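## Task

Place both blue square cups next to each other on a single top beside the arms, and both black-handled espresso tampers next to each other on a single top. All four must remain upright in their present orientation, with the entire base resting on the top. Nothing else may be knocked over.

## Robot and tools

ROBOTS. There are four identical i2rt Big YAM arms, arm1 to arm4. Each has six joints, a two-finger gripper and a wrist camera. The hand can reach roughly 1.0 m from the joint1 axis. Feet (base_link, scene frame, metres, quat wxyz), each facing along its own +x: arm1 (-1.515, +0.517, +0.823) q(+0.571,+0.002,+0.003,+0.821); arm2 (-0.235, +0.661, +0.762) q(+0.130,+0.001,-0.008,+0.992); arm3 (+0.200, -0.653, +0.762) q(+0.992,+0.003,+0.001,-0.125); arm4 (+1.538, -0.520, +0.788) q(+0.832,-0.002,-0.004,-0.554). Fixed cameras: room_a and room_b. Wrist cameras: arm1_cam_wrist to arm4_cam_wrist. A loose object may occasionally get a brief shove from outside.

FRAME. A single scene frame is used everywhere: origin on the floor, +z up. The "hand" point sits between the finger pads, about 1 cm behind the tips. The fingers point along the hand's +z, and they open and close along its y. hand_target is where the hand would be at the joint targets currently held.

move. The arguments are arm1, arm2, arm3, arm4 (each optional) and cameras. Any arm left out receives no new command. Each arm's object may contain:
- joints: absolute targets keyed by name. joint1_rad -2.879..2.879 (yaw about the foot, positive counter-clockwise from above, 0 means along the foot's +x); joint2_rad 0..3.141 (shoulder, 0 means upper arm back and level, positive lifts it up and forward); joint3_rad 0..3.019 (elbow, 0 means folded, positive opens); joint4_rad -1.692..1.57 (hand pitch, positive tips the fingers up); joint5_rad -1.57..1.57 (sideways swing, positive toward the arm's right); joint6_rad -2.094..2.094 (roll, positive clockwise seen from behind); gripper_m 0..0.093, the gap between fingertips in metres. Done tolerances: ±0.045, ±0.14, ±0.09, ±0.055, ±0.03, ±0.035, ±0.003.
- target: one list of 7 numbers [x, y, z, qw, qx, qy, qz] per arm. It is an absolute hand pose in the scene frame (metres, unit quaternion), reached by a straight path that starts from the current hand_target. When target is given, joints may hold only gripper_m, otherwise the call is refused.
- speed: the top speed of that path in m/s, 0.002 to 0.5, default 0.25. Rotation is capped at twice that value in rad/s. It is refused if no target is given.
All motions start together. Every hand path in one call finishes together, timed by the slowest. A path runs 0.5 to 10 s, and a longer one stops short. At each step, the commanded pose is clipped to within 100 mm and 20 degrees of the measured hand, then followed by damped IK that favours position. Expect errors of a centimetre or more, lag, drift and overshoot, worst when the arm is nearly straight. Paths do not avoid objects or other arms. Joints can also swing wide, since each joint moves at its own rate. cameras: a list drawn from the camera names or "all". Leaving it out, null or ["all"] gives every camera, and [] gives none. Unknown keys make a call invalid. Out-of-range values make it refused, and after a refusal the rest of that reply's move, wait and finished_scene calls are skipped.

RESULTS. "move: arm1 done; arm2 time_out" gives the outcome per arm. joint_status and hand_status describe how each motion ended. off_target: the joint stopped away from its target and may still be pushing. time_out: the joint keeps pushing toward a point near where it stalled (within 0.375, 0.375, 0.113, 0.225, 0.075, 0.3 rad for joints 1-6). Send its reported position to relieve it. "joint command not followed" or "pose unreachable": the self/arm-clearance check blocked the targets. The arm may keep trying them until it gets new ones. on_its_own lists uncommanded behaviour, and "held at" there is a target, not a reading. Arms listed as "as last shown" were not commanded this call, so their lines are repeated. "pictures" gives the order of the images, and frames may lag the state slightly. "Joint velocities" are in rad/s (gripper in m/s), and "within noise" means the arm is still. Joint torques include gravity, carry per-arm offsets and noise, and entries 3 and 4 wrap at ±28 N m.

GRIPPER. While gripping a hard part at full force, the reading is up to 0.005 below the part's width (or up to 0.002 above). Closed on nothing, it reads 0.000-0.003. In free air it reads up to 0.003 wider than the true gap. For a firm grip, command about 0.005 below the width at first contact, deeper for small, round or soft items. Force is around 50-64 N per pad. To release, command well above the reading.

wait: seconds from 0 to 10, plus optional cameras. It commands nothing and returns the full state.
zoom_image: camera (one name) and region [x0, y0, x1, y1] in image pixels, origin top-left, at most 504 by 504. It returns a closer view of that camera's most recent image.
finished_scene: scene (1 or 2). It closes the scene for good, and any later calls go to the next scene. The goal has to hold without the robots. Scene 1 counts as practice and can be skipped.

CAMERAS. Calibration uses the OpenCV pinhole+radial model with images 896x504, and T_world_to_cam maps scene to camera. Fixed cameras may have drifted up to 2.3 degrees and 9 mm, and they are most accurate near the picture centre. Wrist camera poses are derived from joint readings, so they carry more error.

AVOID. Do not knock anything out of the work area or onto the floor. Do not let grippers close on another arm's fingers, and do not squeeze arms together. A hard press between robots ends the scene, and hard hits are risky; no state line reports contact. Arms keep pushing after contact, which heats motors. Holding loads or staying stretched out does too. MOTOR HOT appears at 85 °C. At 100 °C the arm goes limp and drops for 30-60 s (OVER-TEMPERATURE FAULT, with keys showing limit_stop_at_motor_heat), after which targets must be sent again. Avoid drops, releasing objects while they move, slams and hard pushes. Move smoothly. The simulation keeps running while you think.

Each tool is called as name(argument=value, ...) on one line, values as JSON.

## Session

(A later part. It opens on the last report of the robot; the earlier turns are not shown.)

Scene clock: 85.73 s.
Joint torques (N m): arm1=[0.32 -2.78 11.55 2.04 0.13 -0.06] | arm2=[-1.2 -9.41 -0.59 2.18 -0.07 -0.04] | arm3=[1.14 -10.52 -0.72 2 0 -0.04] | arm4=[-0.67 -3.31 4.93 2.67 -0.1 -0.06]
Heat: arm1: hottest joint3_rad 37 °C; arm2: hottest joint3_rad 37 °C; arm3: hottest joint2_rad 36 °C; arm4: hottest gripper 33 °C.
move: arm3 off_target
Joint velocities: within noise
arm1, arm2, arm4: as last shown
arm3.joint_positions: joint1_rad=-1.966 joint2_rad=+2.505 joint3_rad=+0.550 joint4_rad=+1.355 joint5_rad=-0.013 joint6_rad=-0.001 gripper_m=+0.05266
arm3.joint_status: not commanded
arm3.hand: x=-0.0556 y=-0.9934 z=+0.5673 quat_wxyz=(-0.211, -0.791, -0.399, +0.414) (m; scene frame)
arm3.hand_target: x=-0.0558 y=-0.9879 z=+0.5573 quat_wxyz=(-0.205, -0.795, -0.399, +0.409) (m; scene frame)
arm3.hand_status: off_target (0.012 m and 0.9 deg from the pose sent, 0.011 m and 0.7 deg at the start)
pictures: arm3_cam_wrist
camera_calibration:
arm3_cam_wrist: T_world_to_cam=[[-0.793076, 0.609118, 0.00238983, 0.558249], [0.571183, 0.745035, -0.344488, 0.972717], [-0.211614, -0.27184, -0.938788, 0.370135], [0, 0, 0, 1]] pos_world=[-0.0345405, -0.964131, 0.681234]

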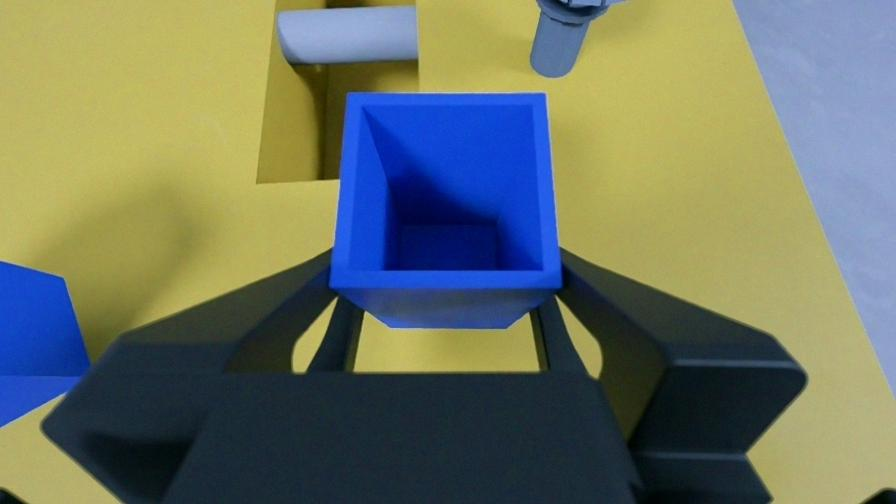

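move(arm3={"target":[-0.056,-0.989,0.563,0.2054,0.7945,0.3988,-0.4092],"speed":0.04}, cameras=[])

move(arm3={"joints":{"gripper_m":0.08}}, arm2={"target":[0.026,0.972,0.72,0.3965,-0.3834,0.8130,0.1870],"speed":0.15}, cameras=["arm3_cam_wrist","arm2_cam_wrist"])

Scene clock: 87.50 s.
Joint torques (N m): arm1=[0.85 -2.61 11.47 2 0.12 -0.11] | arm2=[-0.85 -9.88 -0.55 2.17 -0.07 -0.04] | arm3=[1.32 -12.4 -1.51 1.44 0.07 -0.03] | arm4=[-0.79 -3.31 5 2.7 -0.1 -0.08]
Heat: arm1: hottest joint3_rad 37 °C; arm2: hottest joint3_rad 37 °C; arm3: hottest joint2_rad 36 °C; arm4: hottest gripper 33 °C.
move: arm3 done
Joint velocities: within noise
arm1, arm2, arm4: as last shown
arm3.joint_positions: joint1_rad=-1.966 joint2_rad=+2.506 joint3_rad=+0.550 joint4_rad=+1.355 joint5_rad=-0.013 joint6_rad=-0.001 gripper_m=+0.05266
arm3.joint_status: not commanded
arm3.hand: x=-0.0556 y=-0.9933 z=+0.5672 quat_wxyz=(-0.210, -0.791, -0.399, +0.414) (m; scene frame)
arm3.hand_target: x=-0.0558 y=-0.9889 z=+0.5630 quat_wxyz=(-0.205, -0.795, -0.399, +0.409) (m; scene frame)
arm3.hand_status: done (0.006 m and 0.9 deg from the pose sent, 0.006 m and 0.9 deg at the start)
pictures: none
No camera images: "cameras" was empty.

Scene clock: 89.33 s.
Joint torques (N m): arm1=[0.91 -2.32 11.71 1.99 0.11 -0.04] | arm2=[-0.38 -10.64 2.97 1.85 0.11 -0.03] | arm3=[1.32 -12.4 -1.51 1.44 0.07 -0.03] | arm4=[-0.85 -3.19 5.01 2.71 -0.1 -0.08]
Heat: arm1: hottest joint3_rad 37 °C; arm2: hottest joint3_rad 36 °C; arm3: hottest joint2_rad 36 °C; arm4: hottest gripper 33 °C.
move: arm2 off_target; arm3 done
Joint velocities: within noise
arm1, arm4: as last shown
arm2.joint_positions: joint1_rad=-2.002 joint2_rad=+1.815 joint3_rad=+0.326 joint4_rad=+0.771 joint5_rad=-0.001 joint6_rad=-0.006 gripper_m=+0.04491
arm2.joint_status: not commanded
arm2.hand: x=+0.0175 y=+0.9660 z=+0.7056 quat_wxyz=(-0.378, +0.388, -0.821, -0.181) (m; scene frame)
arm2.hand_target: x=+0.0259 y=+0.9718 z=+0.7198 quat_wxyz=(-0.397, +0.383, -0.813, -0.187) (m; scene frame)
arm2.hand_status: off_target (0.018 m and 2.5 deg from the pose sent, 0.136 m and 0.4 deg at the start)
arm3.joint_positions: joint1_rad=-1.966 joint2_rad=+2.506 joint3_rad=+0.550 joint4_rad=+1.355 joint5_rad=-0.013 joint6_rad=-0.001 gripper_m=+0.07989
arm3.joint_status: all done
arm3.hand: x=-0.0556 y=-0.9933 z=+0.5672 quat_wxyz=(-0.210, -0.791, -0.399, +0.414) (m; scene frame)
arm3.hand_target: x=-0.0559 y=-0.9890 z=+0.5631 quat_wxyz=(-0.205, -0.795, -0.399, +0.409) (m; scene frame)
arm3.hand_status: not commanded
pictures: arm2_cam_wrist, arm3_cam_wrist
camera_calibration:
arm2_cam_wrist: T_world_to_cam=[[0.772222, -0.635284, -0.00939569, 0.608408], [-0.619418, -0.74948, -0.233667, 0.903903], [0.141403, 0.186263, -0.972271, 0.627704], [0, 0, 0, 1]] pos_world=[0.00130891, 0.947052, 0.827228]
arm3_cam_wrist: T_world_to_cam=[[-0.793061, 0.609138, 0.00240631, 0.558276], [0.571276, 0.745126, -0.344138, 0.972402], [-0.21142, -0.271547, -0.938916, 0.370466], [0, 0, 0, 1]] pos_world=[-0.0344397, -0.96403, 0.681133]

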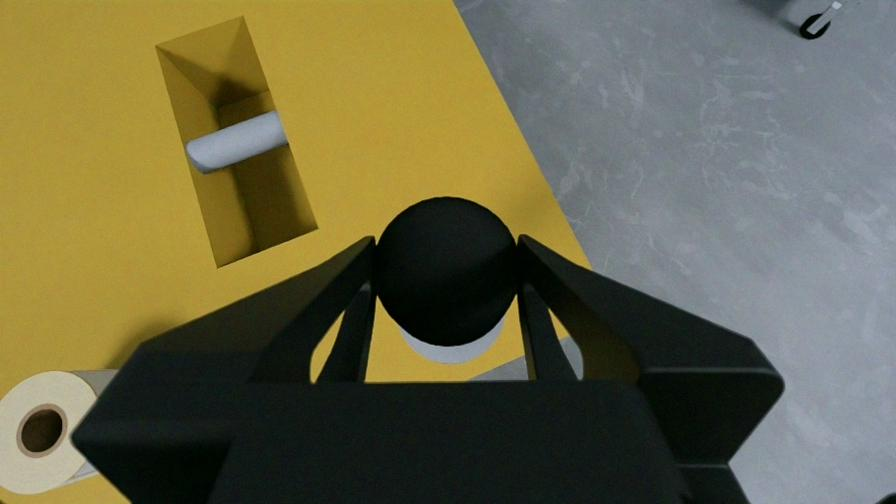

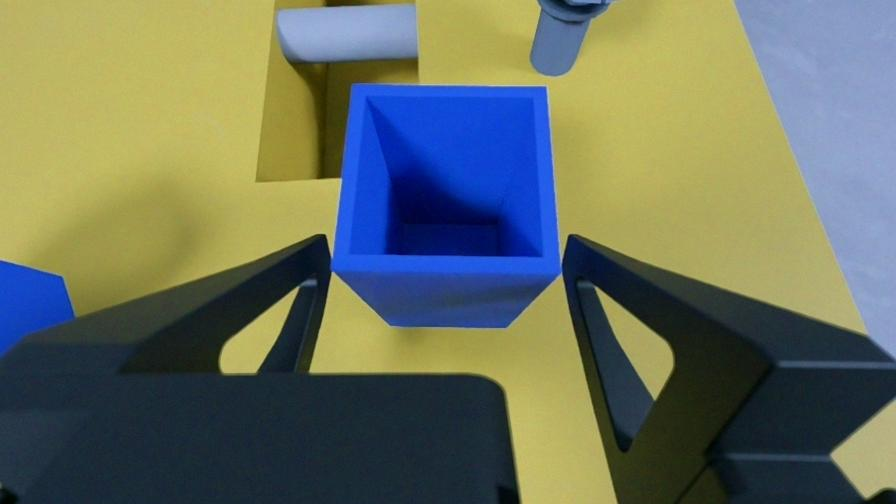

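move(arm3={"target":[-0.046,-0.980,0.72,0.2054,0.7945,0.3988,-0.4092],"speed":0.12,"joints":{"gripper_m":0.093}}, arm2={"target":[0.02,0.967,0.84,0.3965,-0.3834,0.8130,0.1870],"speed":0.15}, cameras=["arm3_cam_wrist"])

move(arm2={"joints":{"joint1_rad":2.15,"joint2_rad":1.3,"joint3_rad":0.55,"joint4_rad":0.1,"joint5_rad":0,"joint6_rad":0}}, arm3={"joints":{"joint1_rad":2.14,"joint2_rad":0.85,"joint3_rad":0.45,"joint4_rad":0.05,"joint5_rad":0,"joint6_rad":0}}, cameras=["arm2_cam_wrist","room_a"])

move(arm2={"target":[-0.012,-0.008,0.958,0.3680,0.5219,0.7222,-0.2659],"speed":0.15}, cameras=["arm2_cam_wrist"])

move(arm3={"target":[0.017,-0.117,0.93,0.3274,-0.6719,0.4856,0.4531],"speed":0.15}, cameras=["arm2_cam_wrist","arm3_cam_wrist","room_a"])

Scene clock: 94.43 s.
Joint torques (N m): arm1=[0.85 -3.25 11.78 1.77 0.11 -0.08] | arm2=[0.5 -6.71 10.62 1.8 0.22 0.04] | arm3=[1.79 -10.99 1.66 1.28 0.11 0.01] | arm4=[-0.91 -3.31 4.93 2.71 -0.09 -0.07]
Heat: arm1: hottest joint3_rad 38 °C; arm2: hottest joint3_rad 36 °C; arm3: hottest joint2_rad 36 °C; arm4: hottest gripper 33 °C.
move: arm2 off_target; arm3 done
Joint velocities: within noise
arm1, arm4: as last shown
arm2.joint_positions: joint1_rad=-2.002 joint2_rad=+1.222 joint3_rad=+0.315 joint4_rad=+0.142 joint5_rad=+0.003 joint6_rad=-0.006 gripper_m=+0.04491
arm2.joint_status: not commanded
arm2.hand: x=+0.0011 y=+0.9437 z=+0.8049 quat_wxyz=(-0.359, +0.391, -0.830, -0.171) (m; scene frame)
arm2.hand_target: x=+0.0186 y=+0.9653 z=+0.8406 quat_wxyz=(-0.396, +0.383, -0.813, -0.187) (m; scene frame)
arm2.hand_status: off_target (0.046 m and 5.1 deg from the pose sent, 0.134 m and 2.5 deg at the start)
arm3.joint_positions: joint1_rad=-1.966 joint2_rad=+1.824 joint3_rad=+0.325 joint4_rad=+0.885 joint5_rad=-0.009 joint6_rad=-0.001 gripper_m=+0.09286
arm3.joint_status: all done
arm3.hand: x=-0.0467 y=-0.9812 z=+0.7168 quat_wxyz=(-0.206, -0.794, -0.400, +0.409) (m; scene frame)
arm3.hand_target: x=-0.0460 y=-0.9800 z=+0.7199 quat_wxyz=(-0.205, -0.794, -0.399, +0.409) (m; scene frame)
arm3.hand_status: done (0.004 m and 0.1 deg from the pose sent, 0.154 m and 0.9 deg at the start)
pictures: arm3_cam_wrist
camera_calibration:
arm3_cam_wrist: T_world_to_cam=[[-0.790776, 0.612084, 0.00525569, 0.55857], [0.576233, 0.747301, -0.330903, 1.00277], [-0.206468, -0.258641, -0.94365, 0.532339], [0, 0, 0, 1]] pos_world=[-0.026217, -0.95358, 0.831227]

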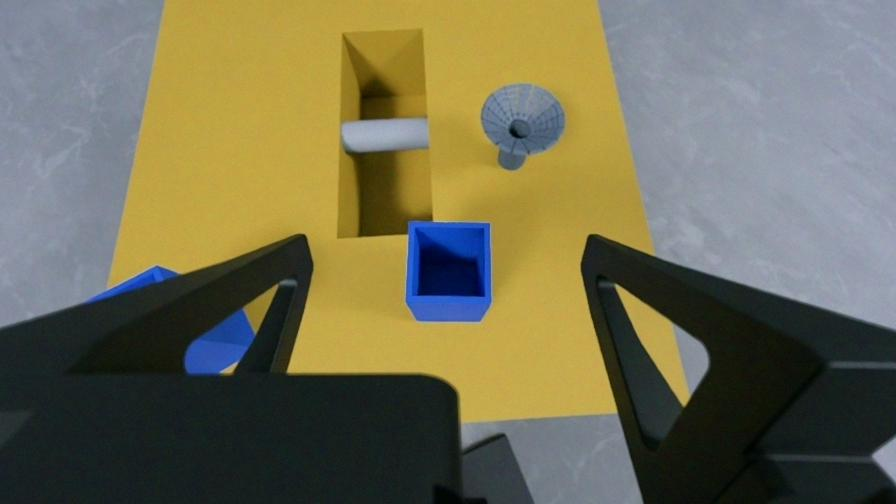

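Scene clock: 97.23 s.
Joint torques (N m): arm1=[0.91 -3.25 11.62 1.92 0.1 -0.08] | arm2=[0.67 -7.53 8.57 1.91 0.21 0.11] | arm3=[2.32 -4.13 10.73 1.42 0.06 0] | arm4=[-0.79 -3.25 4.96 2.7 -0.1 -0.07]
Heat: arm1: hottest joint3_rad 38 °C; arm2: hottest joint3_rad 36 °C; arm3: hottest joint2_rad 36 °C; arm4: hottest gripper 33 °C.
move: arm2 done; arm3 done
Joint velocities: within noise
arm1.joint_positions: joint1_rad=-1.812 joint2_rad=+0.793 joint3_rad=+0.980 joint4_rad=-0.487 joint5_rad=+0.017 joint6_rad=+0.016 gripper_m=+0.07994
arm1.joint_status: not commanded
arm1.hand: x=-1.0999 y=+0.5610 z=+1.2666 quat_wxyz=(-0.590, +0.034, -0.806, -0.031) (m; scene frame)
arm1.hand_target: x=-1.0987 y=+0.5635 z=+1.2726 quat_wxyz=(-0.590, +0.038, -0.806, -0.031) (m; scene frame)
arm1.hand_status: not commanded
arm2.joint_positions: joint1_rad=+2.140 joint2_rad=+1.303 joint3_rad=+0.533 joint4_rad=+0.094 joint5_rad=-0.002 joint6_rad=-0.006 gripper_m=+0.04493
arm2.joint_status: all done
arm2.hand: x=-0.0969 y=+0.2272 z=+0.8494 quat_wxyz=(+0.346, +0.532, +0.732, -0.250) (m; scene frame)
arm2.hand_target: x=-0.0905 y=+0.2209 z=+0.8596 quat_wxyz=(+0.356, +0.527, +0.728, -0.255) (m; scene frame)
arm2.hand_status: not commanded
arm3.joint_positions: joint1_rad=+2.132 joint2_rad=+0.862 joint3_rad=+0.433 joint4_rad=+0.061 joint5_rad=-0.001 joint6_rad=-0.001 gripper_m=+0.09289
arm3.joint_status: all done
arm3.hand: x=+0.0766 y=-0.2698 z=+0.9790 quat_wxyz=(-0.335, +0.665, -0.484, -0.459) (m; scene frame)
arm3.hand_target: x=+0.0732 y=-0.2688 z=+0.9910 quat_wxyz=(-0.338, +0.663, -0.479, -0.466) (m; scene frame)
arm3.hand_status: not commanded
arm4: as last shown
pictures: arm2_cam_wrist, room_a
camera_calibration:
arm2_cam_wrist: T_world_to_cam=[[-0.951367, -0.307986, -0.00677653, -0.014881], [-0.29666, 0.921865, -0.249313, -0.0222469], [0.0830322, -0.235178, -0.968399, 1.00802], [0, 0, 0, 1]] pos_world=[-0.104455, 0.252989, 0.970514]

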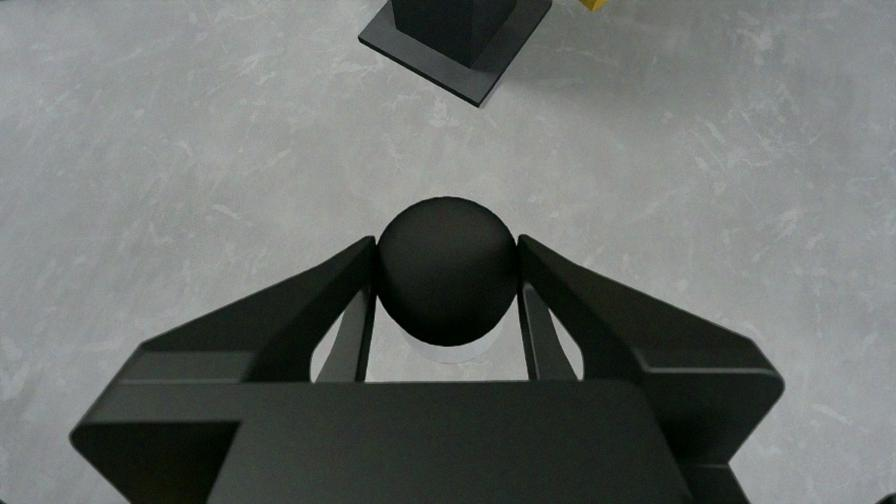

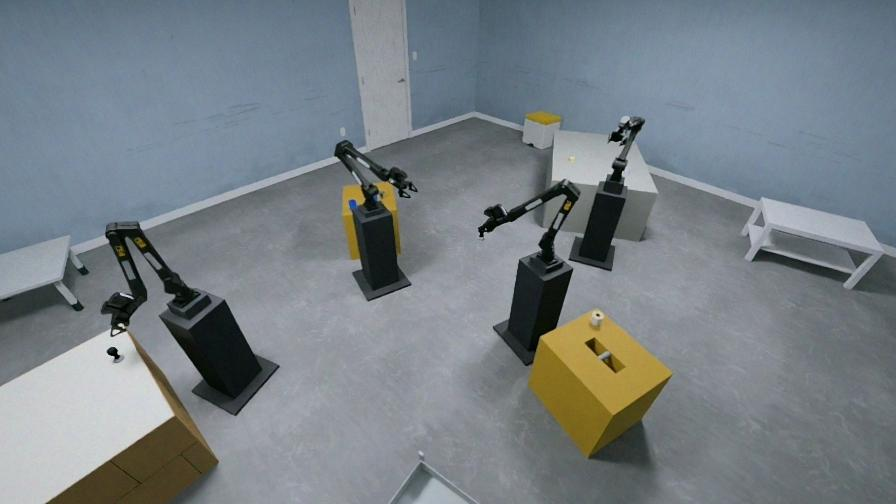

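Scene clock: 99.80 s.
Joint torques (N m): arm1=[0.73 -2.84 11.51 2.02 0.12 -0.1] | arm2=[0.79 -14.39 14.06 1.91 0.26 0.1] | arm3=[2.37 -4.07 10.73 1.42 0.05 0] | arm4=[-0.85 -3.19 4.94 2.7 -0.11 -0.07]
Heat: arm1: hottest joint3_rad 38 °C; arm2: hottest joint3_rad 37 °C; arm3: hottest joint2_rad 36 °C; arm4: hottest gripper 33 °C.
move: arm2 off_target
Joint velocities: within noise
arm1, arm3, arm4: as last shown
arm2.joint_positions: joint1_rad=+2.143 joint2_rad=+1.714 joint3_rad=+1.248 joint4_rad=-0.225 joint5_rad=+0.005 joint6_rad=-0.006 gripper_m=+0.04493
arm2.joint_status: not commanded
arm2.hand: x=-0.0291 y=+0.0163 z=+0.9192 quat_wxyz=(+0.339, +0.534, +0.734, -0.248) (m; scene frame)
arm2.hand_target: x=-0.0132 y=-0.0043 z=+0.9588 quat_wxyz=(+0.368, +0.522, +0.722, -0.266) (m; scene frame)
arm2.hand_status: off_target (0.049 m and 4.4 deg from the pose sent, 0.273 m and 3.5 deg at the start)
pictures: arm2_cam_wrist
camera_calibration:
arm2_cam_wrist: T_world_to_cam=[[-0.952153, -0.305614, -0.00214494, -0.0191182], [-0.296642, 0.925845, -0.234124, 0.19557], [0.0735373, -0.222285, -0.972204, 1.02342], [0, 0, 0, 1]] pos_world=[-0.0354485, 0.0405805, 1.04072]

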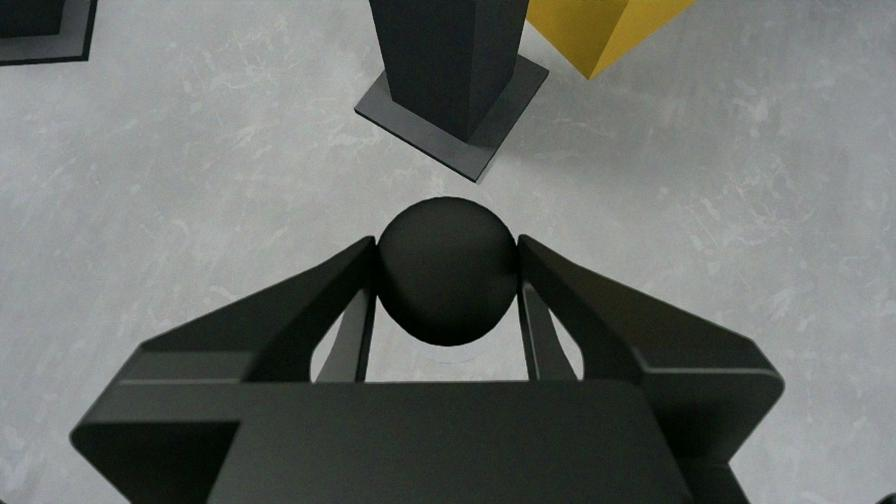

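Scene clock: 101.63 s.
Joint torques (N m): arm1=[0.5 -2.61 11.59 1.84 0.08 -0.15] | arm2=[1.14 -14.1 14.06 1.88 0.27 0.14] | arm3=[2.37 -9.58 12.01 2.96 0.11 0.07] | arm4=[-0.97 -3.14 4.98 2.7 -0.09 -0.07]
Heat: arm1: hottest joint3_rad 38 °C; arm2: hottest joint3_rad 38 °C; arm3: hottest joint3_rad 36 °C; arm4: hottest joint2_rad 32 °C.
move: arm3 off_target
Joint velocities: within noise
arm1, arm2, arm4: as last shown
arm3.joint_positions: joint1_rad=+2.146 joint2_rad=+1.462 joint3_rad=+0.693 joint4_rad=+0.316 joint5_rad=+0.009 joint6_rad=-0.001 gripper_m=+0.09289
arm3.joint_status: not commanded
arm3.hand: x=+0.0284 y=-0.1378 z=+0.9059 quat_wxyz=(-0.315, +0.686, -0.495, -0.430) (m; scene frame)
arm3.hand_target: x=+0.0176 y=-0.1192 z=+0.9305 quat_wxyz=(-0.327, +0.672, -0.486, -0.453) (m; scene frame)
arm3.hand_status: off_target (0.034 m and 3.6 deg from the pose sent, 0.171 m and 1.4 deg at the start)
pictures: arm2_cam_wrist, arm3_cam_wrist, room_a
camera_calibration:
arm2_cam_wrist: T_world_to_cam=[[-0.952153, -0.305614, -0.00214494, -0.0191182], [-0.296642, 0.925845, -0.234124, 0.19557], [0.0735373, -0.222285, -0.972204, 1.02342], [0, 0, 0, 1]] pos_world=[-0.0354485, 0.0405805, 1.04072]
arm3_cam_wrist: T_world_to_cam=[[0.956666, 0.291082, 0.00787781, 0.00439776], [0.257746, -0.833896, -0.488041, 0.325236], [-0.135491, 0.468923, -0.872785, 0.978444], [0, 0, 0, 1]] pos_world=[0.0445346, -0.188882, 1.01267]

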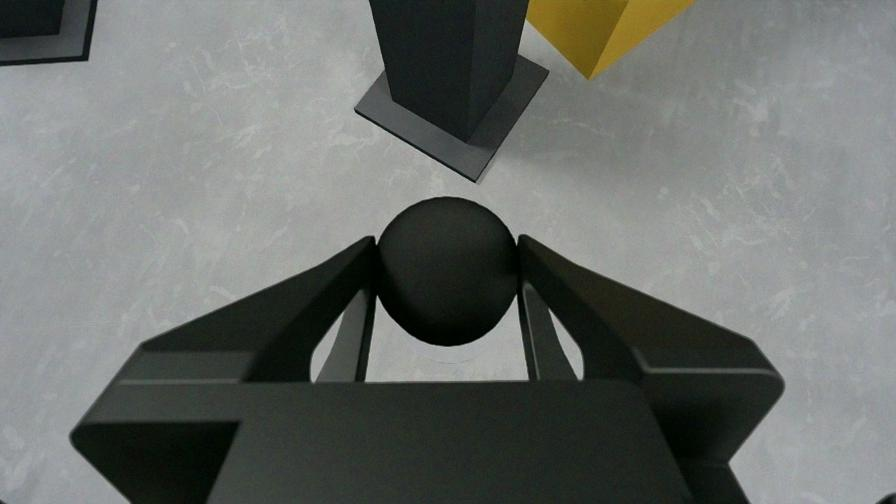

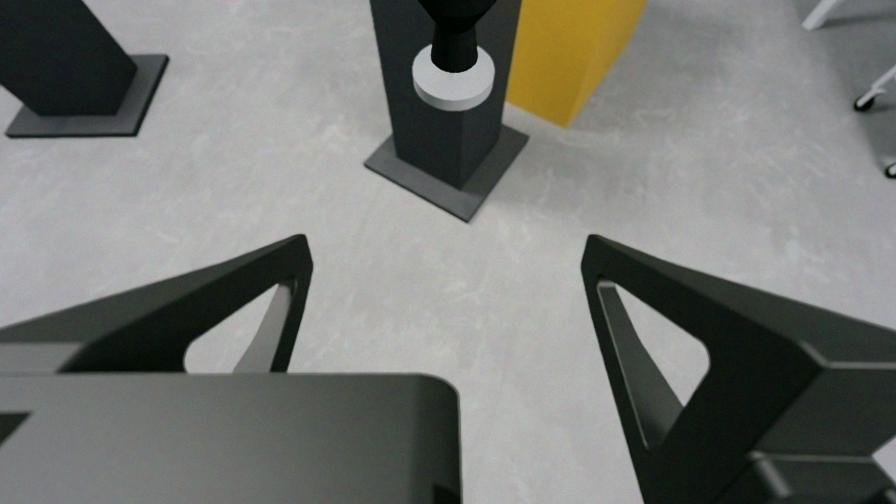

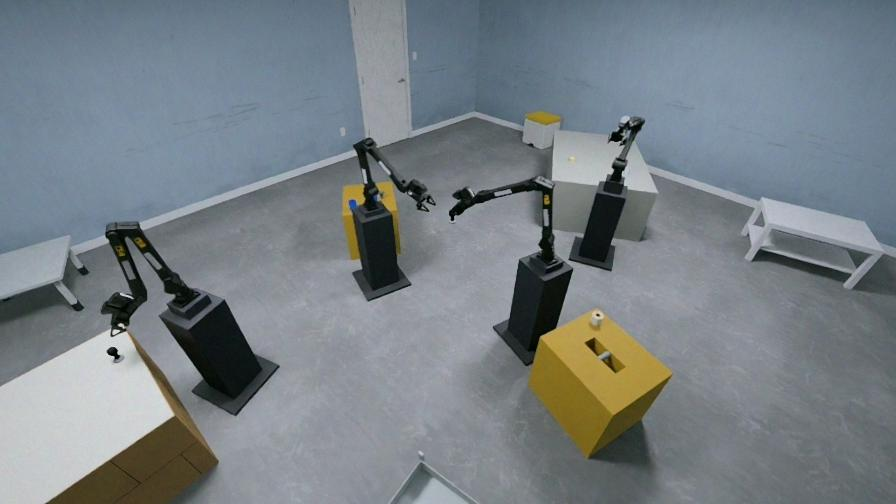

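move(arm3={"target":[-0.006,-0.012,0.899,0.3274,-0.6719,0.4856,0.4531],"speed":0.1}, cameras=["arm3_cam_wrist"])

zoom_image(camera="arm3_cam_wrist", region=[300, 0, 600, 240])

Scene clock: 104.17 s.
Joint torques (N m): arm1=[0.91 -2.84 11.51 2.07 0.1 -0.1] | arm2=[1.03 -14.1 14.05 1.96 0.27 0.1] | arm3=[1.26 -14.62 11.88 2.74 -0.09 -0.03] | arm4=[-0.85 -3.31 5 2.7 -0.1 -0.08]
Heat: arm1: hottest joint3_rad 38 °C; arm2: hottest joint3_rad 39 °C; arm3: hottest joint2_rad 36 °C; arm4: hottest joint2_rad 32 °C.
move: arm3 off_target
Joint velocities: within noise
arm1, arm2: as last shown
arm2.hand: x=-0.0288 y=+0.0164 z=+0.9192 quat_wxyz=(+0.339, +0.534, +0.734, -0.247) (m; scene frame)
arm2.hand_target: x=-0.0130 y=-0.0043 z=+0.9588 quat_wxyz=(+0.368, +0.522, +0.722, -0.266) (m; scene frame)
arm3.joint_positions: joint1_rad=+2.137 joint2_rad=+1.762 joint3_rad=+0.974 joint4_rad=+0.341 joint5_rad=-0.009 joint6_rad=-0.001 gripper_m=+0.09289
arm3.joint_status: not commanded
arm3.hand: x=-0.0036 y=-0.0344 z=+0.8779 quat_wxyz=(-0.312, +0.685, -0.493, -0.435) (m; scene frame)
arm3.hand_target: x=-0.0053 y=-0.0138 z=+0.8995 quat_wxyz=(-0.328, +0.672, -0.486, -0.453) (m; scene frame)
arm3.hand_status: off_target (0.031 m and 3.2 deg from the pose sent, 0.131 m and 3.6 deg at the start)
arm4.joint_positions: joint1_rad=+1.006 joint2_rad=+1.659 joint3_rad=+0.224 joint4_rad=+0.795 joint5_rad=+0.000 joint6_rad=+0.013 gripper_m=+0.09396
arm4.joint_status: not commanded
arm4.hand: x=+1.9042 y=-0.5828 z=+0.7671 quat_wxyz=(-0.450, -0.080, -0.889, +0.038) (m; scene frame)
arm4.hand_target: x=+1.9156 y=-0.5900 z=+0.7703 quat_wxyz=(-0.460, -0.082, -0.883, +0.043) (m; scene frame)
arm4.hand_status: not commanded
pictures: arm3_cam_wrist
camera_calibration:
arm3_cam_wrist: T_world_to_cam=[[0.954608, 0.297864, 0.000331596, 0.0120537], [0.259218, -0.830206, -0.493523, 0.411027], [-0.146727, 0.471207, -0.869733, 0.898579], [0, 0, 0, 1]] pos_world=[0.0137937, -0.0857697, 0.984371]

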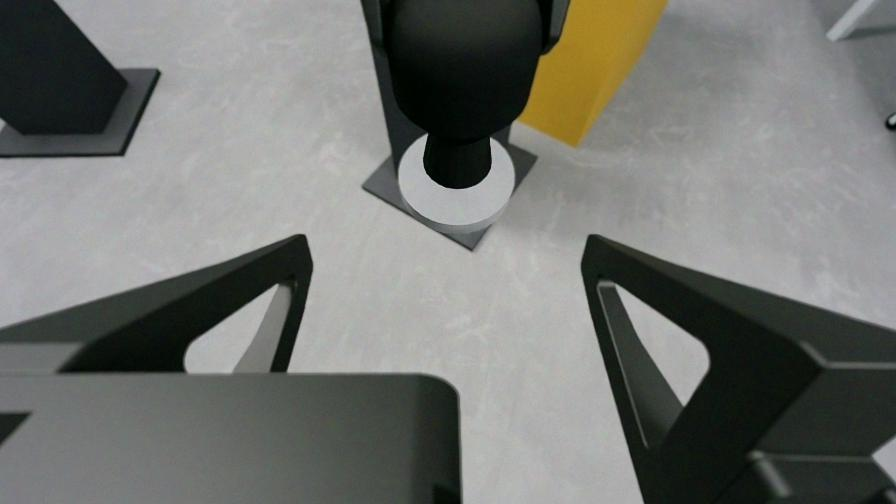

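Scaled by 1.680 from the camera's 896x504 image, which has a finer 1280x720 frame.

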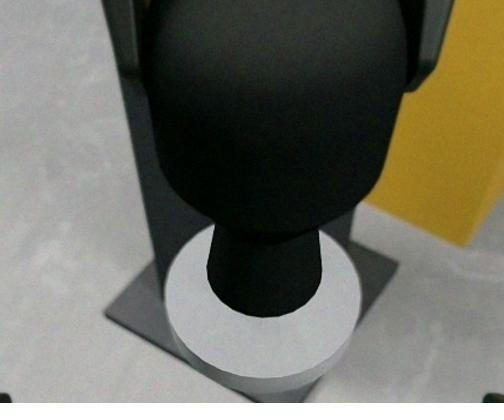

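move(arm3={"target":[-0.018,0.047,0.889,0.3274,-0.6719,0.4856,0.4531],"speed":0.08}, cameras=["arm3_cam_wrist","arm2_cam_wrist"])

zoom_image(camera="arm3_cam_wrist", region=[250, 100, 650, 400])

Scene clock: 106.23 s.
Joint torques (N m): arm1=[1.14 -2.67 11.41 1.94 0.09 -0.06] | arm2=[0.97 -13.86 13.97 1.89 0.24 0.12] | arm3=[1.2 -17.14 12.19 1.36 -0.11 -0.07] | arm4=[-0.91 -3.31 4.98 2.71 -0.09 -0.07]
Heat: arm1: hottest joint3_rad 39 °C; arm2: hottest joint3_rad 40 °C; arm3: hottest joint2_rad 36 °C; arm4: hottest joint2_rad 32 °C.
move: arm3 off_target
Joint velocities: within noise
arm1, arm2, arm4: as last shown
arm3.joint_positions: joint1_rad=+2.126 joint2_rad=+1.902 joint3_rad=+1.159 joint4_rad=+0.326 joint5_rad=-0.019 joint6_rad=-0.001 gripper_m=+0.09289
arm3.joint_status: not commanded
arm3.hand: x=-0.0177 y=+0.0278 z=+0.8742 quat_wxyz=(-0.318, +0.678, -0.490, -0.446) (m; scene frame)
arm3.hand_target: x=-0.0174 y=+0.0456 z=+0.8893 quat_wxyz=(-0.328, +0.672, -0.486, -0.453) (m; scene frame)
arm3.hand_status: off_target (0.024 m and 1.6 deg from the pose sent, 0.083 m and 3.2 deg at the start)
pictures: arm2_cam_wrist, arm3_cam_wrist
camera_calibration:
arm2_cam_wrist: T_world_to_cam=[[-0.952024, -0.306016, -0.00214027, -0.018912], [-0.297032, 0.925713, -0.234151, 0.195649], [0.0736353, -0.222282, -0.972198, 1.0234], [0, 0, 0, 1]] pos_world=[-0.0352489, 0.040581, 1.04072]
arm3_cam_wrist: T_world_to_cam=[[0.954952, 0.296731, -0.00421941, 0.0109562], [0.251631, -0.817182, -0.518551, 0.4859], [-0.157318, 0.49413, -0.855036, 0.850367], [0, 0, 0, 1]] pos_world=[0.0010483, -0.0263742, 0.979105]

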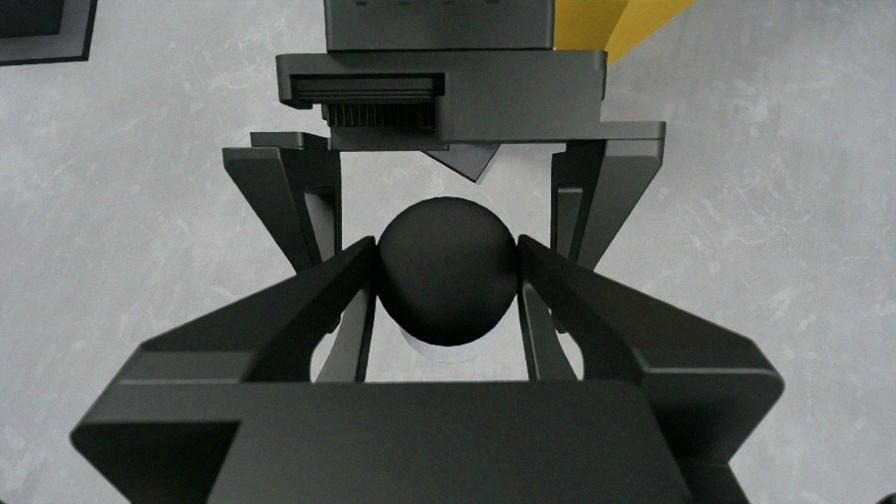

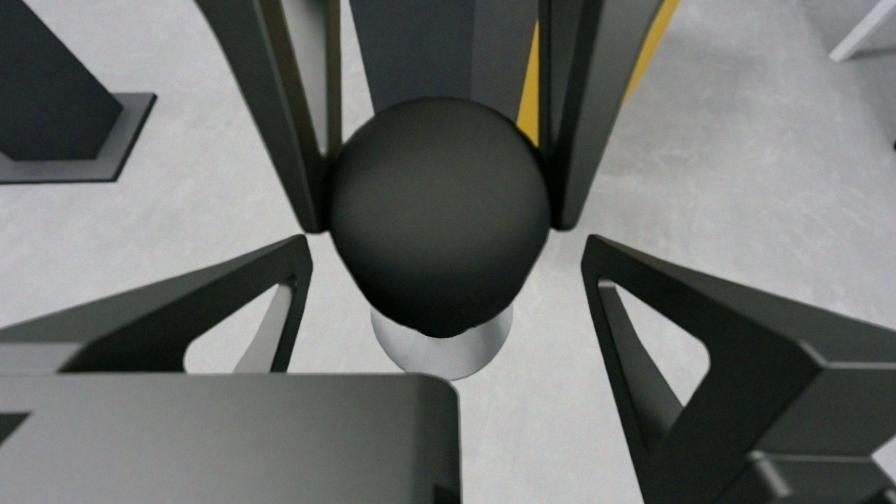

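Scaled by 1.260 from the camera's 896x504 image, which has a finer 1280x720 frame.

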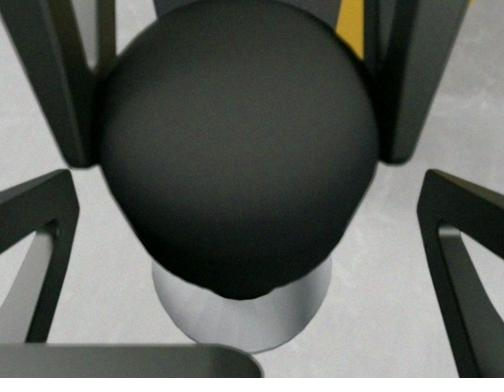

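move(arm3={"target":[-0.018,0.043,0.876,0.3274,-0.6719,0.4856,0.4531],"speed":0.06}, cameras=[])

move(arm3={"joints":{"gripper_m":0.014}}, cameras=["arm3_cam_wrist","arm2_cam_wrist"])

Scene clock: 108.53 s.
Joint torques (N m): arm1=[0.79 -2.78 11.34 1.76 0.09 -0.11] | arm2=[0.67 -14.39 13.94 1.84 0.27 0.13] | arm3=[1.38 -17.2 10.5 2.91 0 -0.06] | arm4=[-0.91 -3.19 5 2.7 -0.09 -0.07]
Heat: arm1: hottest joint3_rad 39 °C; arm2: hottest joint3_rad 41 °C; arm3: hottest joint3_rad 37 °C; arm4: hottest joint2_rad 32 °C.
move: arm3 off_target
Joint velocities: within noise
arm1, arm2, arm4: as last shown
arm3.joint_positions: joint1_rad=+2.126 joint2_rad=+1.921 joint3_rad=+1.159 joint4_rad=+0.325 joint5_rad=-0.019 joint6_rad=-0.001 gripper_m=+0.09289
arm3.joint_status: not commanded
arm3.hand: x=-0.0176 y=+0.0275 z=+0.8616 quat_wxyz=(-0.314, +0.682, -0.493, -0.439) (m; scene frame)
arm3.hand_target: x=-0.0176 y=+0.0420 z=+0.8762 quat_wxyz=(-0.327, +0.672, -0.486, -0.453) (m; scene frame)
arm3.hand_status: off_target (0.021 m and 2.6 deg from the pose sent, 0.015 m and 1.6 deg at the start)
pictures: none
No camera images: "cameras" was empty.

Scene clock: 109.37 s.
Joint torques (N m): arm1=[0.5 -2.96 11.66 1.96 0.12 -0.09] | arm2=[1.26 -14.74 14.06 3.32 0.2 0.1] | arm3=[1.08 -17.85 10.7 2.69 0.08 -0.04] | arm4=[-0.67 -3.25 5.03 2.69 -0.09 -0.06]
Heat: arm1: hottest joint3_rad 39 °C; arm2: hottest joint3_rad 41 °C; arm3: hottest joint3_rad 37 °C; arm4: hottest joint2_rad 32 °C.
move: arm3 off_target
Joint velocities: within noise
arm1, arm4: as last shown
arm2.joint_positions: joint1_rad=+2.145 joint2_rad=+1.721 joint3_rad=+1.246 joint4_rad=-0.257 joint5_rad=+0.006 joint6_rad=-0.003 gripper_m=+0.04493
arm2.joint_status: not commanded
arm2.hand: x=-0.0296 y=+0.0222 z=+0.9079 quat_wxyz=(+0.324, +0.539, +0.741, -0.236) (m; scene frame)
arm2.hand_target: x=-0.0132 y=-0.0044 z=+0.9588 quat_wxyz=(+0.368, +0.522, +0.722, -0.266) (m; scene frame)
arm2.hand_status: not commanded
arm3.joint_positions: joint1_rad=+2.126 joint2_rad=+1.927 joint3_rad=+1.157 joint4_rad=+0.331 joint5_rad=-0.021 joint6_rad=-0.003 gripper_m=+0.02710
arm3.joint_status: gripper_m off_target (ended at +0.02713, target +0.01400)
arm3.hand: x=-0.0178 y=+0.0270 z=+0.8573 quat_wxyz=(-0.313, +0.684, -0.492, -0.439) (m; scene frame)
arm3.hand_target: x=-0.0176 y=+0.0420 z=+0.8764 quat_wxyz=(-0.328, +0.672, -0.486, -0.453) (m; scene frame)
arm3.hand_status: not commanded
pictures: arm2_cam_wrist, arm3_cam_wrist
camera_calibration:
arm2_cam_wrist: T_world_to_cam=[[-0.952369, -0.304929, -0.0033269, -0.0167961], [-0.298529, 0.934497, -0.193899, 0.15063], [0.0622344, -0.18367, -0.981016, 1.02057], [0, 0, 0, 1]] pos_world=[-0.034543, 0.0415628, 1.03034]
arm3_cam_wrist: T_world_to_cam=[[0.954141, 0.299337, -0.00337896, 0.0105244], [0.257531, -0.826533, -0.50052, 0.461337], [-0.152617, 0.476697, -0.865718, 0.846044], [0, 0, 0, 1]] pos_world=[0.000270386, -0.0251461, 0.96338]

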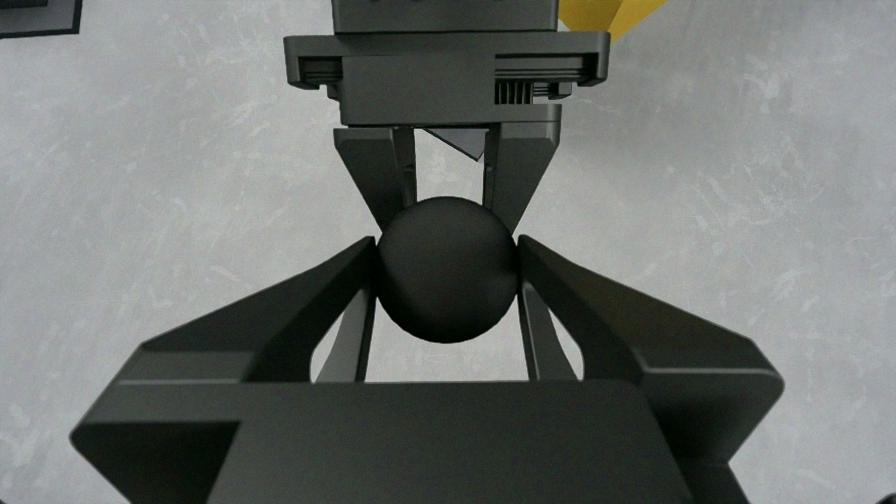

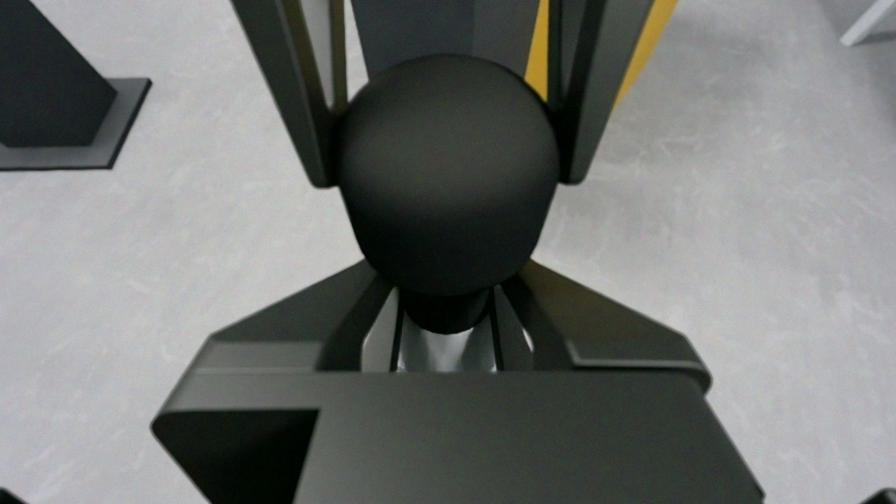

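move(arm2={"joints":{"gripper_m":0.075}}, cameras=[])

move(arm2={"target":[-0.06,0.14,1.05,0.3680,0.5219,0.7222,-0.2659],"speed":0.2}, cameras=["arm2_cam_wrist","arm3_cam_wrist"])

zoom_image(camera="arm2_cam_wrist", region=[300, 50, 600, 300])

Scene clock: 110.83 s.
Joint torques (N m): arm1=[1.49 -1.9 11.49 2.04 0.1 -0.08] | arm2=[0.56 -14.62 11.67 2.25 0.17 0.08] | arm3=[1.08 -20.07 10.59 2.67 0.09 -0.05] | arm4=[-0.91 -3.25 5.01 2.69 -0.1 -0.06]
Heat: arm1: hottest joint3_rad 39 °C; arm2: hottest joint3_rad 41 °C; arm3: hottest joint3_rad 37 °C; arm4: hottest joint2_rad 32 °C.
move: arm2 done
Joint velocities: within noise
arm1, arm4: as last shown
arm2.joint_positions: joint1_rad=+2.145 joint2_rad=+1.721 joint3_rad=+1.283 joint4_rad=-0.233 joint5_rad=+0.006 joint6_rad=-0.003 gripper_m=+0.07489
arm2.joint_status: all done
arm2.hand: x=-0.0246 y=+0.0066 z=+0.9320 quat_wxyz=(+0.346, +0.532, +0.730, -0.253) (m; scene frame)
arm2.hand_target: x=-0.0132 y=-0.0043 z=+0.9587 quat_wxyz=(+0.368, +0.522, +0.722, -0.266) (m; scene frame)
arm2.hand_status: not commanded
arm3.joint_positions: joint1_rad=+2.126 joint2_rad=+1.949 joint3_rad=+1.157 joint4_rad=+0.331 joint5_rad=-0.021 joint6_rad=-0.003 gripper_m=+0.02712
arm3.joint_status: not commanded
arm3.hand: x=-0.0175 y=+0.0261 z=+0.8425 quat_wxyz=(-0.307, +0.688, -0.496, -0.432) (m; scene frame)
arm3.hand_target: x=-0.0176 y=+0.0420 z=+0.8762 quat_wxyz=(-0.327, +0.672, -0.486, -0.453) (m; scene frame)
arm3.hand_status: not commanded
pictures: none
No camera images: "cameras" was empty.

Scene clock: 112.60 s.
Joint torques (N m): arm1=[0.73 -3.14 11.54 1.84 0.08 -0.15] | arm2=[0.56 -9.64 9.7 1.29 0.29 0.11] | arm3=[1.38 -20.07 10.56 2.67 0.09 -0.04] | arm4=[-0.85 -3.31 5.01 2.71 -0.1 -0.06]
Heat: arm1: hottest joint3_rad 39 °C; arm2: hottest joint3_rad 41 °C; arm3: hottest joint3_rad 37 °C; arm4: hottest joint2_rad 32 °C.
move: arm2 done
Joint velocities: within noise
arm1.joint_positions: joint1_rad=-1.812 joint2_rad=+0.793 joint3_rad=+0.980 joint4_rad=-0.487 joint5_rad=+0.017 joint6_rad=+0.016 gripper_m=+0.07994
arm1.joint_status: not commanded
arm1.hand: x=-1.0999 y=+0.5610 z=+1.2666 quat_wxyz=(-0.590, +0.034, -0.806, -0.031) (m; scene frame)
arm1.hand_target: x=-1.0987 y=+0.5635 z=+1.2726 quat_wxyz=(-0.590, +0.038, -0.806, -0.031) (m; scene frame)
arm1.hand_status: not commanded
arm2.joint_positions: joint1_rad=+2.149 joint2_rad=+1.265 joint3_rad=+1.058 joint4_rad=-0.411 joint5_rad=+0.010 joint6_rad=-0.003 gripper_m=+0.07492
arm2.joint_status: not commanded
arm2.hand: x=-0.0659 y=+0.1363 z=+1.0450 quat_wxyz=(+0.365, +0.525, +0.721, -0.267) (m; scene frame)
arm2.hand_target: x=-0.0600 y=+0.1400 z=+1.0499 quat_wxyz=(+0.368, +0.522, +0.722, -0.266) (m; scene frame)
arm2.hand_status: done (0.009 m and 0.5 deg from the pose sent, 0.182 m and 3.2 deg at the start)
arm3, arm4: as last shown
pictures: arm2_cam_wrist, arm3_cam_wrist
camera_calibration:
arm2_cam_wrist: T_world_to_cam=[[-0.952183, -0.305522, -0.00217965, -0.0172605], [-0.2904, 0.907226, -0.304316, 0.179423], [0.0949526, -0.289132, -0.952569, 1.16507], [0, 0, 0, 1]] pos_world=[-0.0749571, 0.168808, 1.16437]
arm3_cam_wrist: T_world_to_cam=[[0.954206, 0.299126, -0.00372393, 0.0106692], [0.260392, -0.836646, -0.481891, 0.437751], [-0.147262, 0.458854, -0.876223, 0.843127], [0, 0, 0, 1]] pos_world=[-0.0000074009, -0.0238206, 0.949756]

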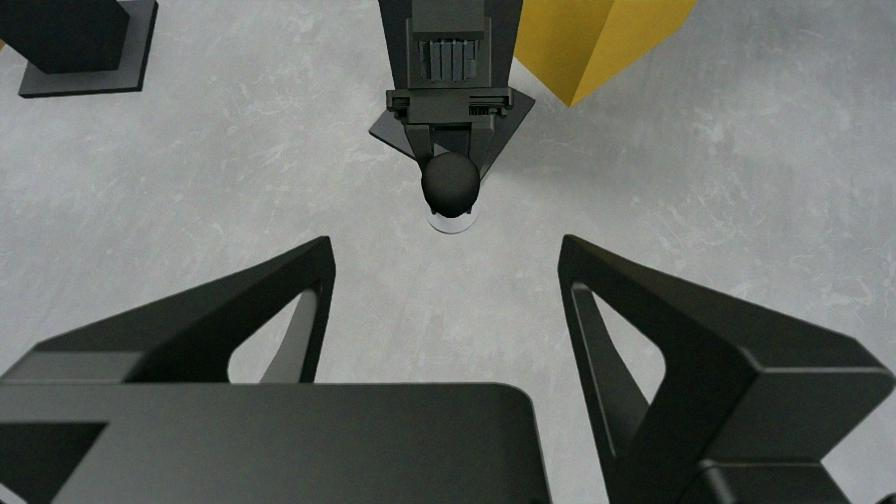

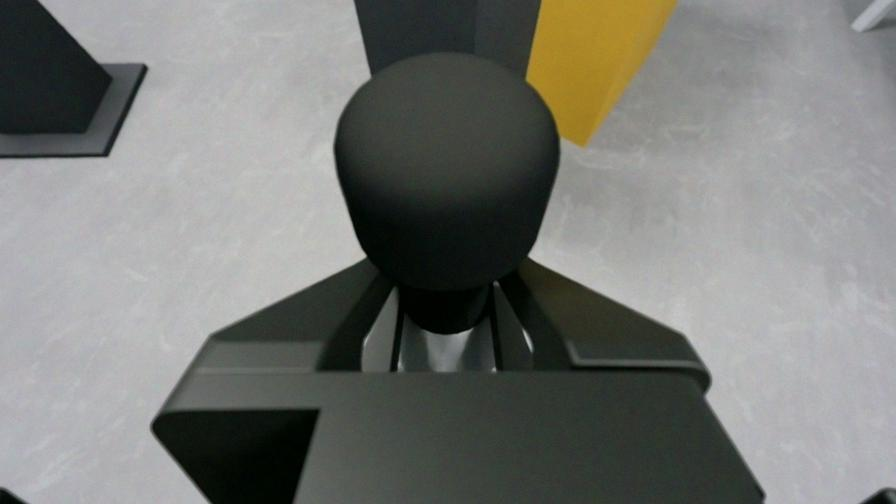

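Scaled by 1.680 from the camera's 896x504 image, which has a finer 1280x720 frame.

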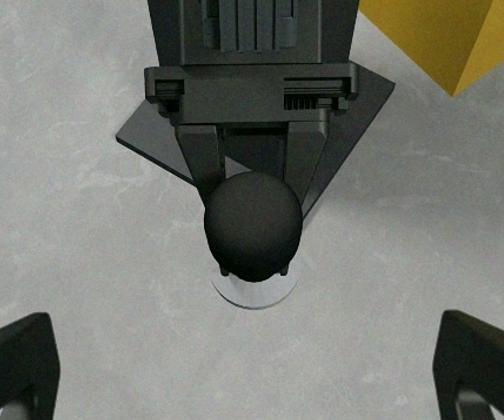

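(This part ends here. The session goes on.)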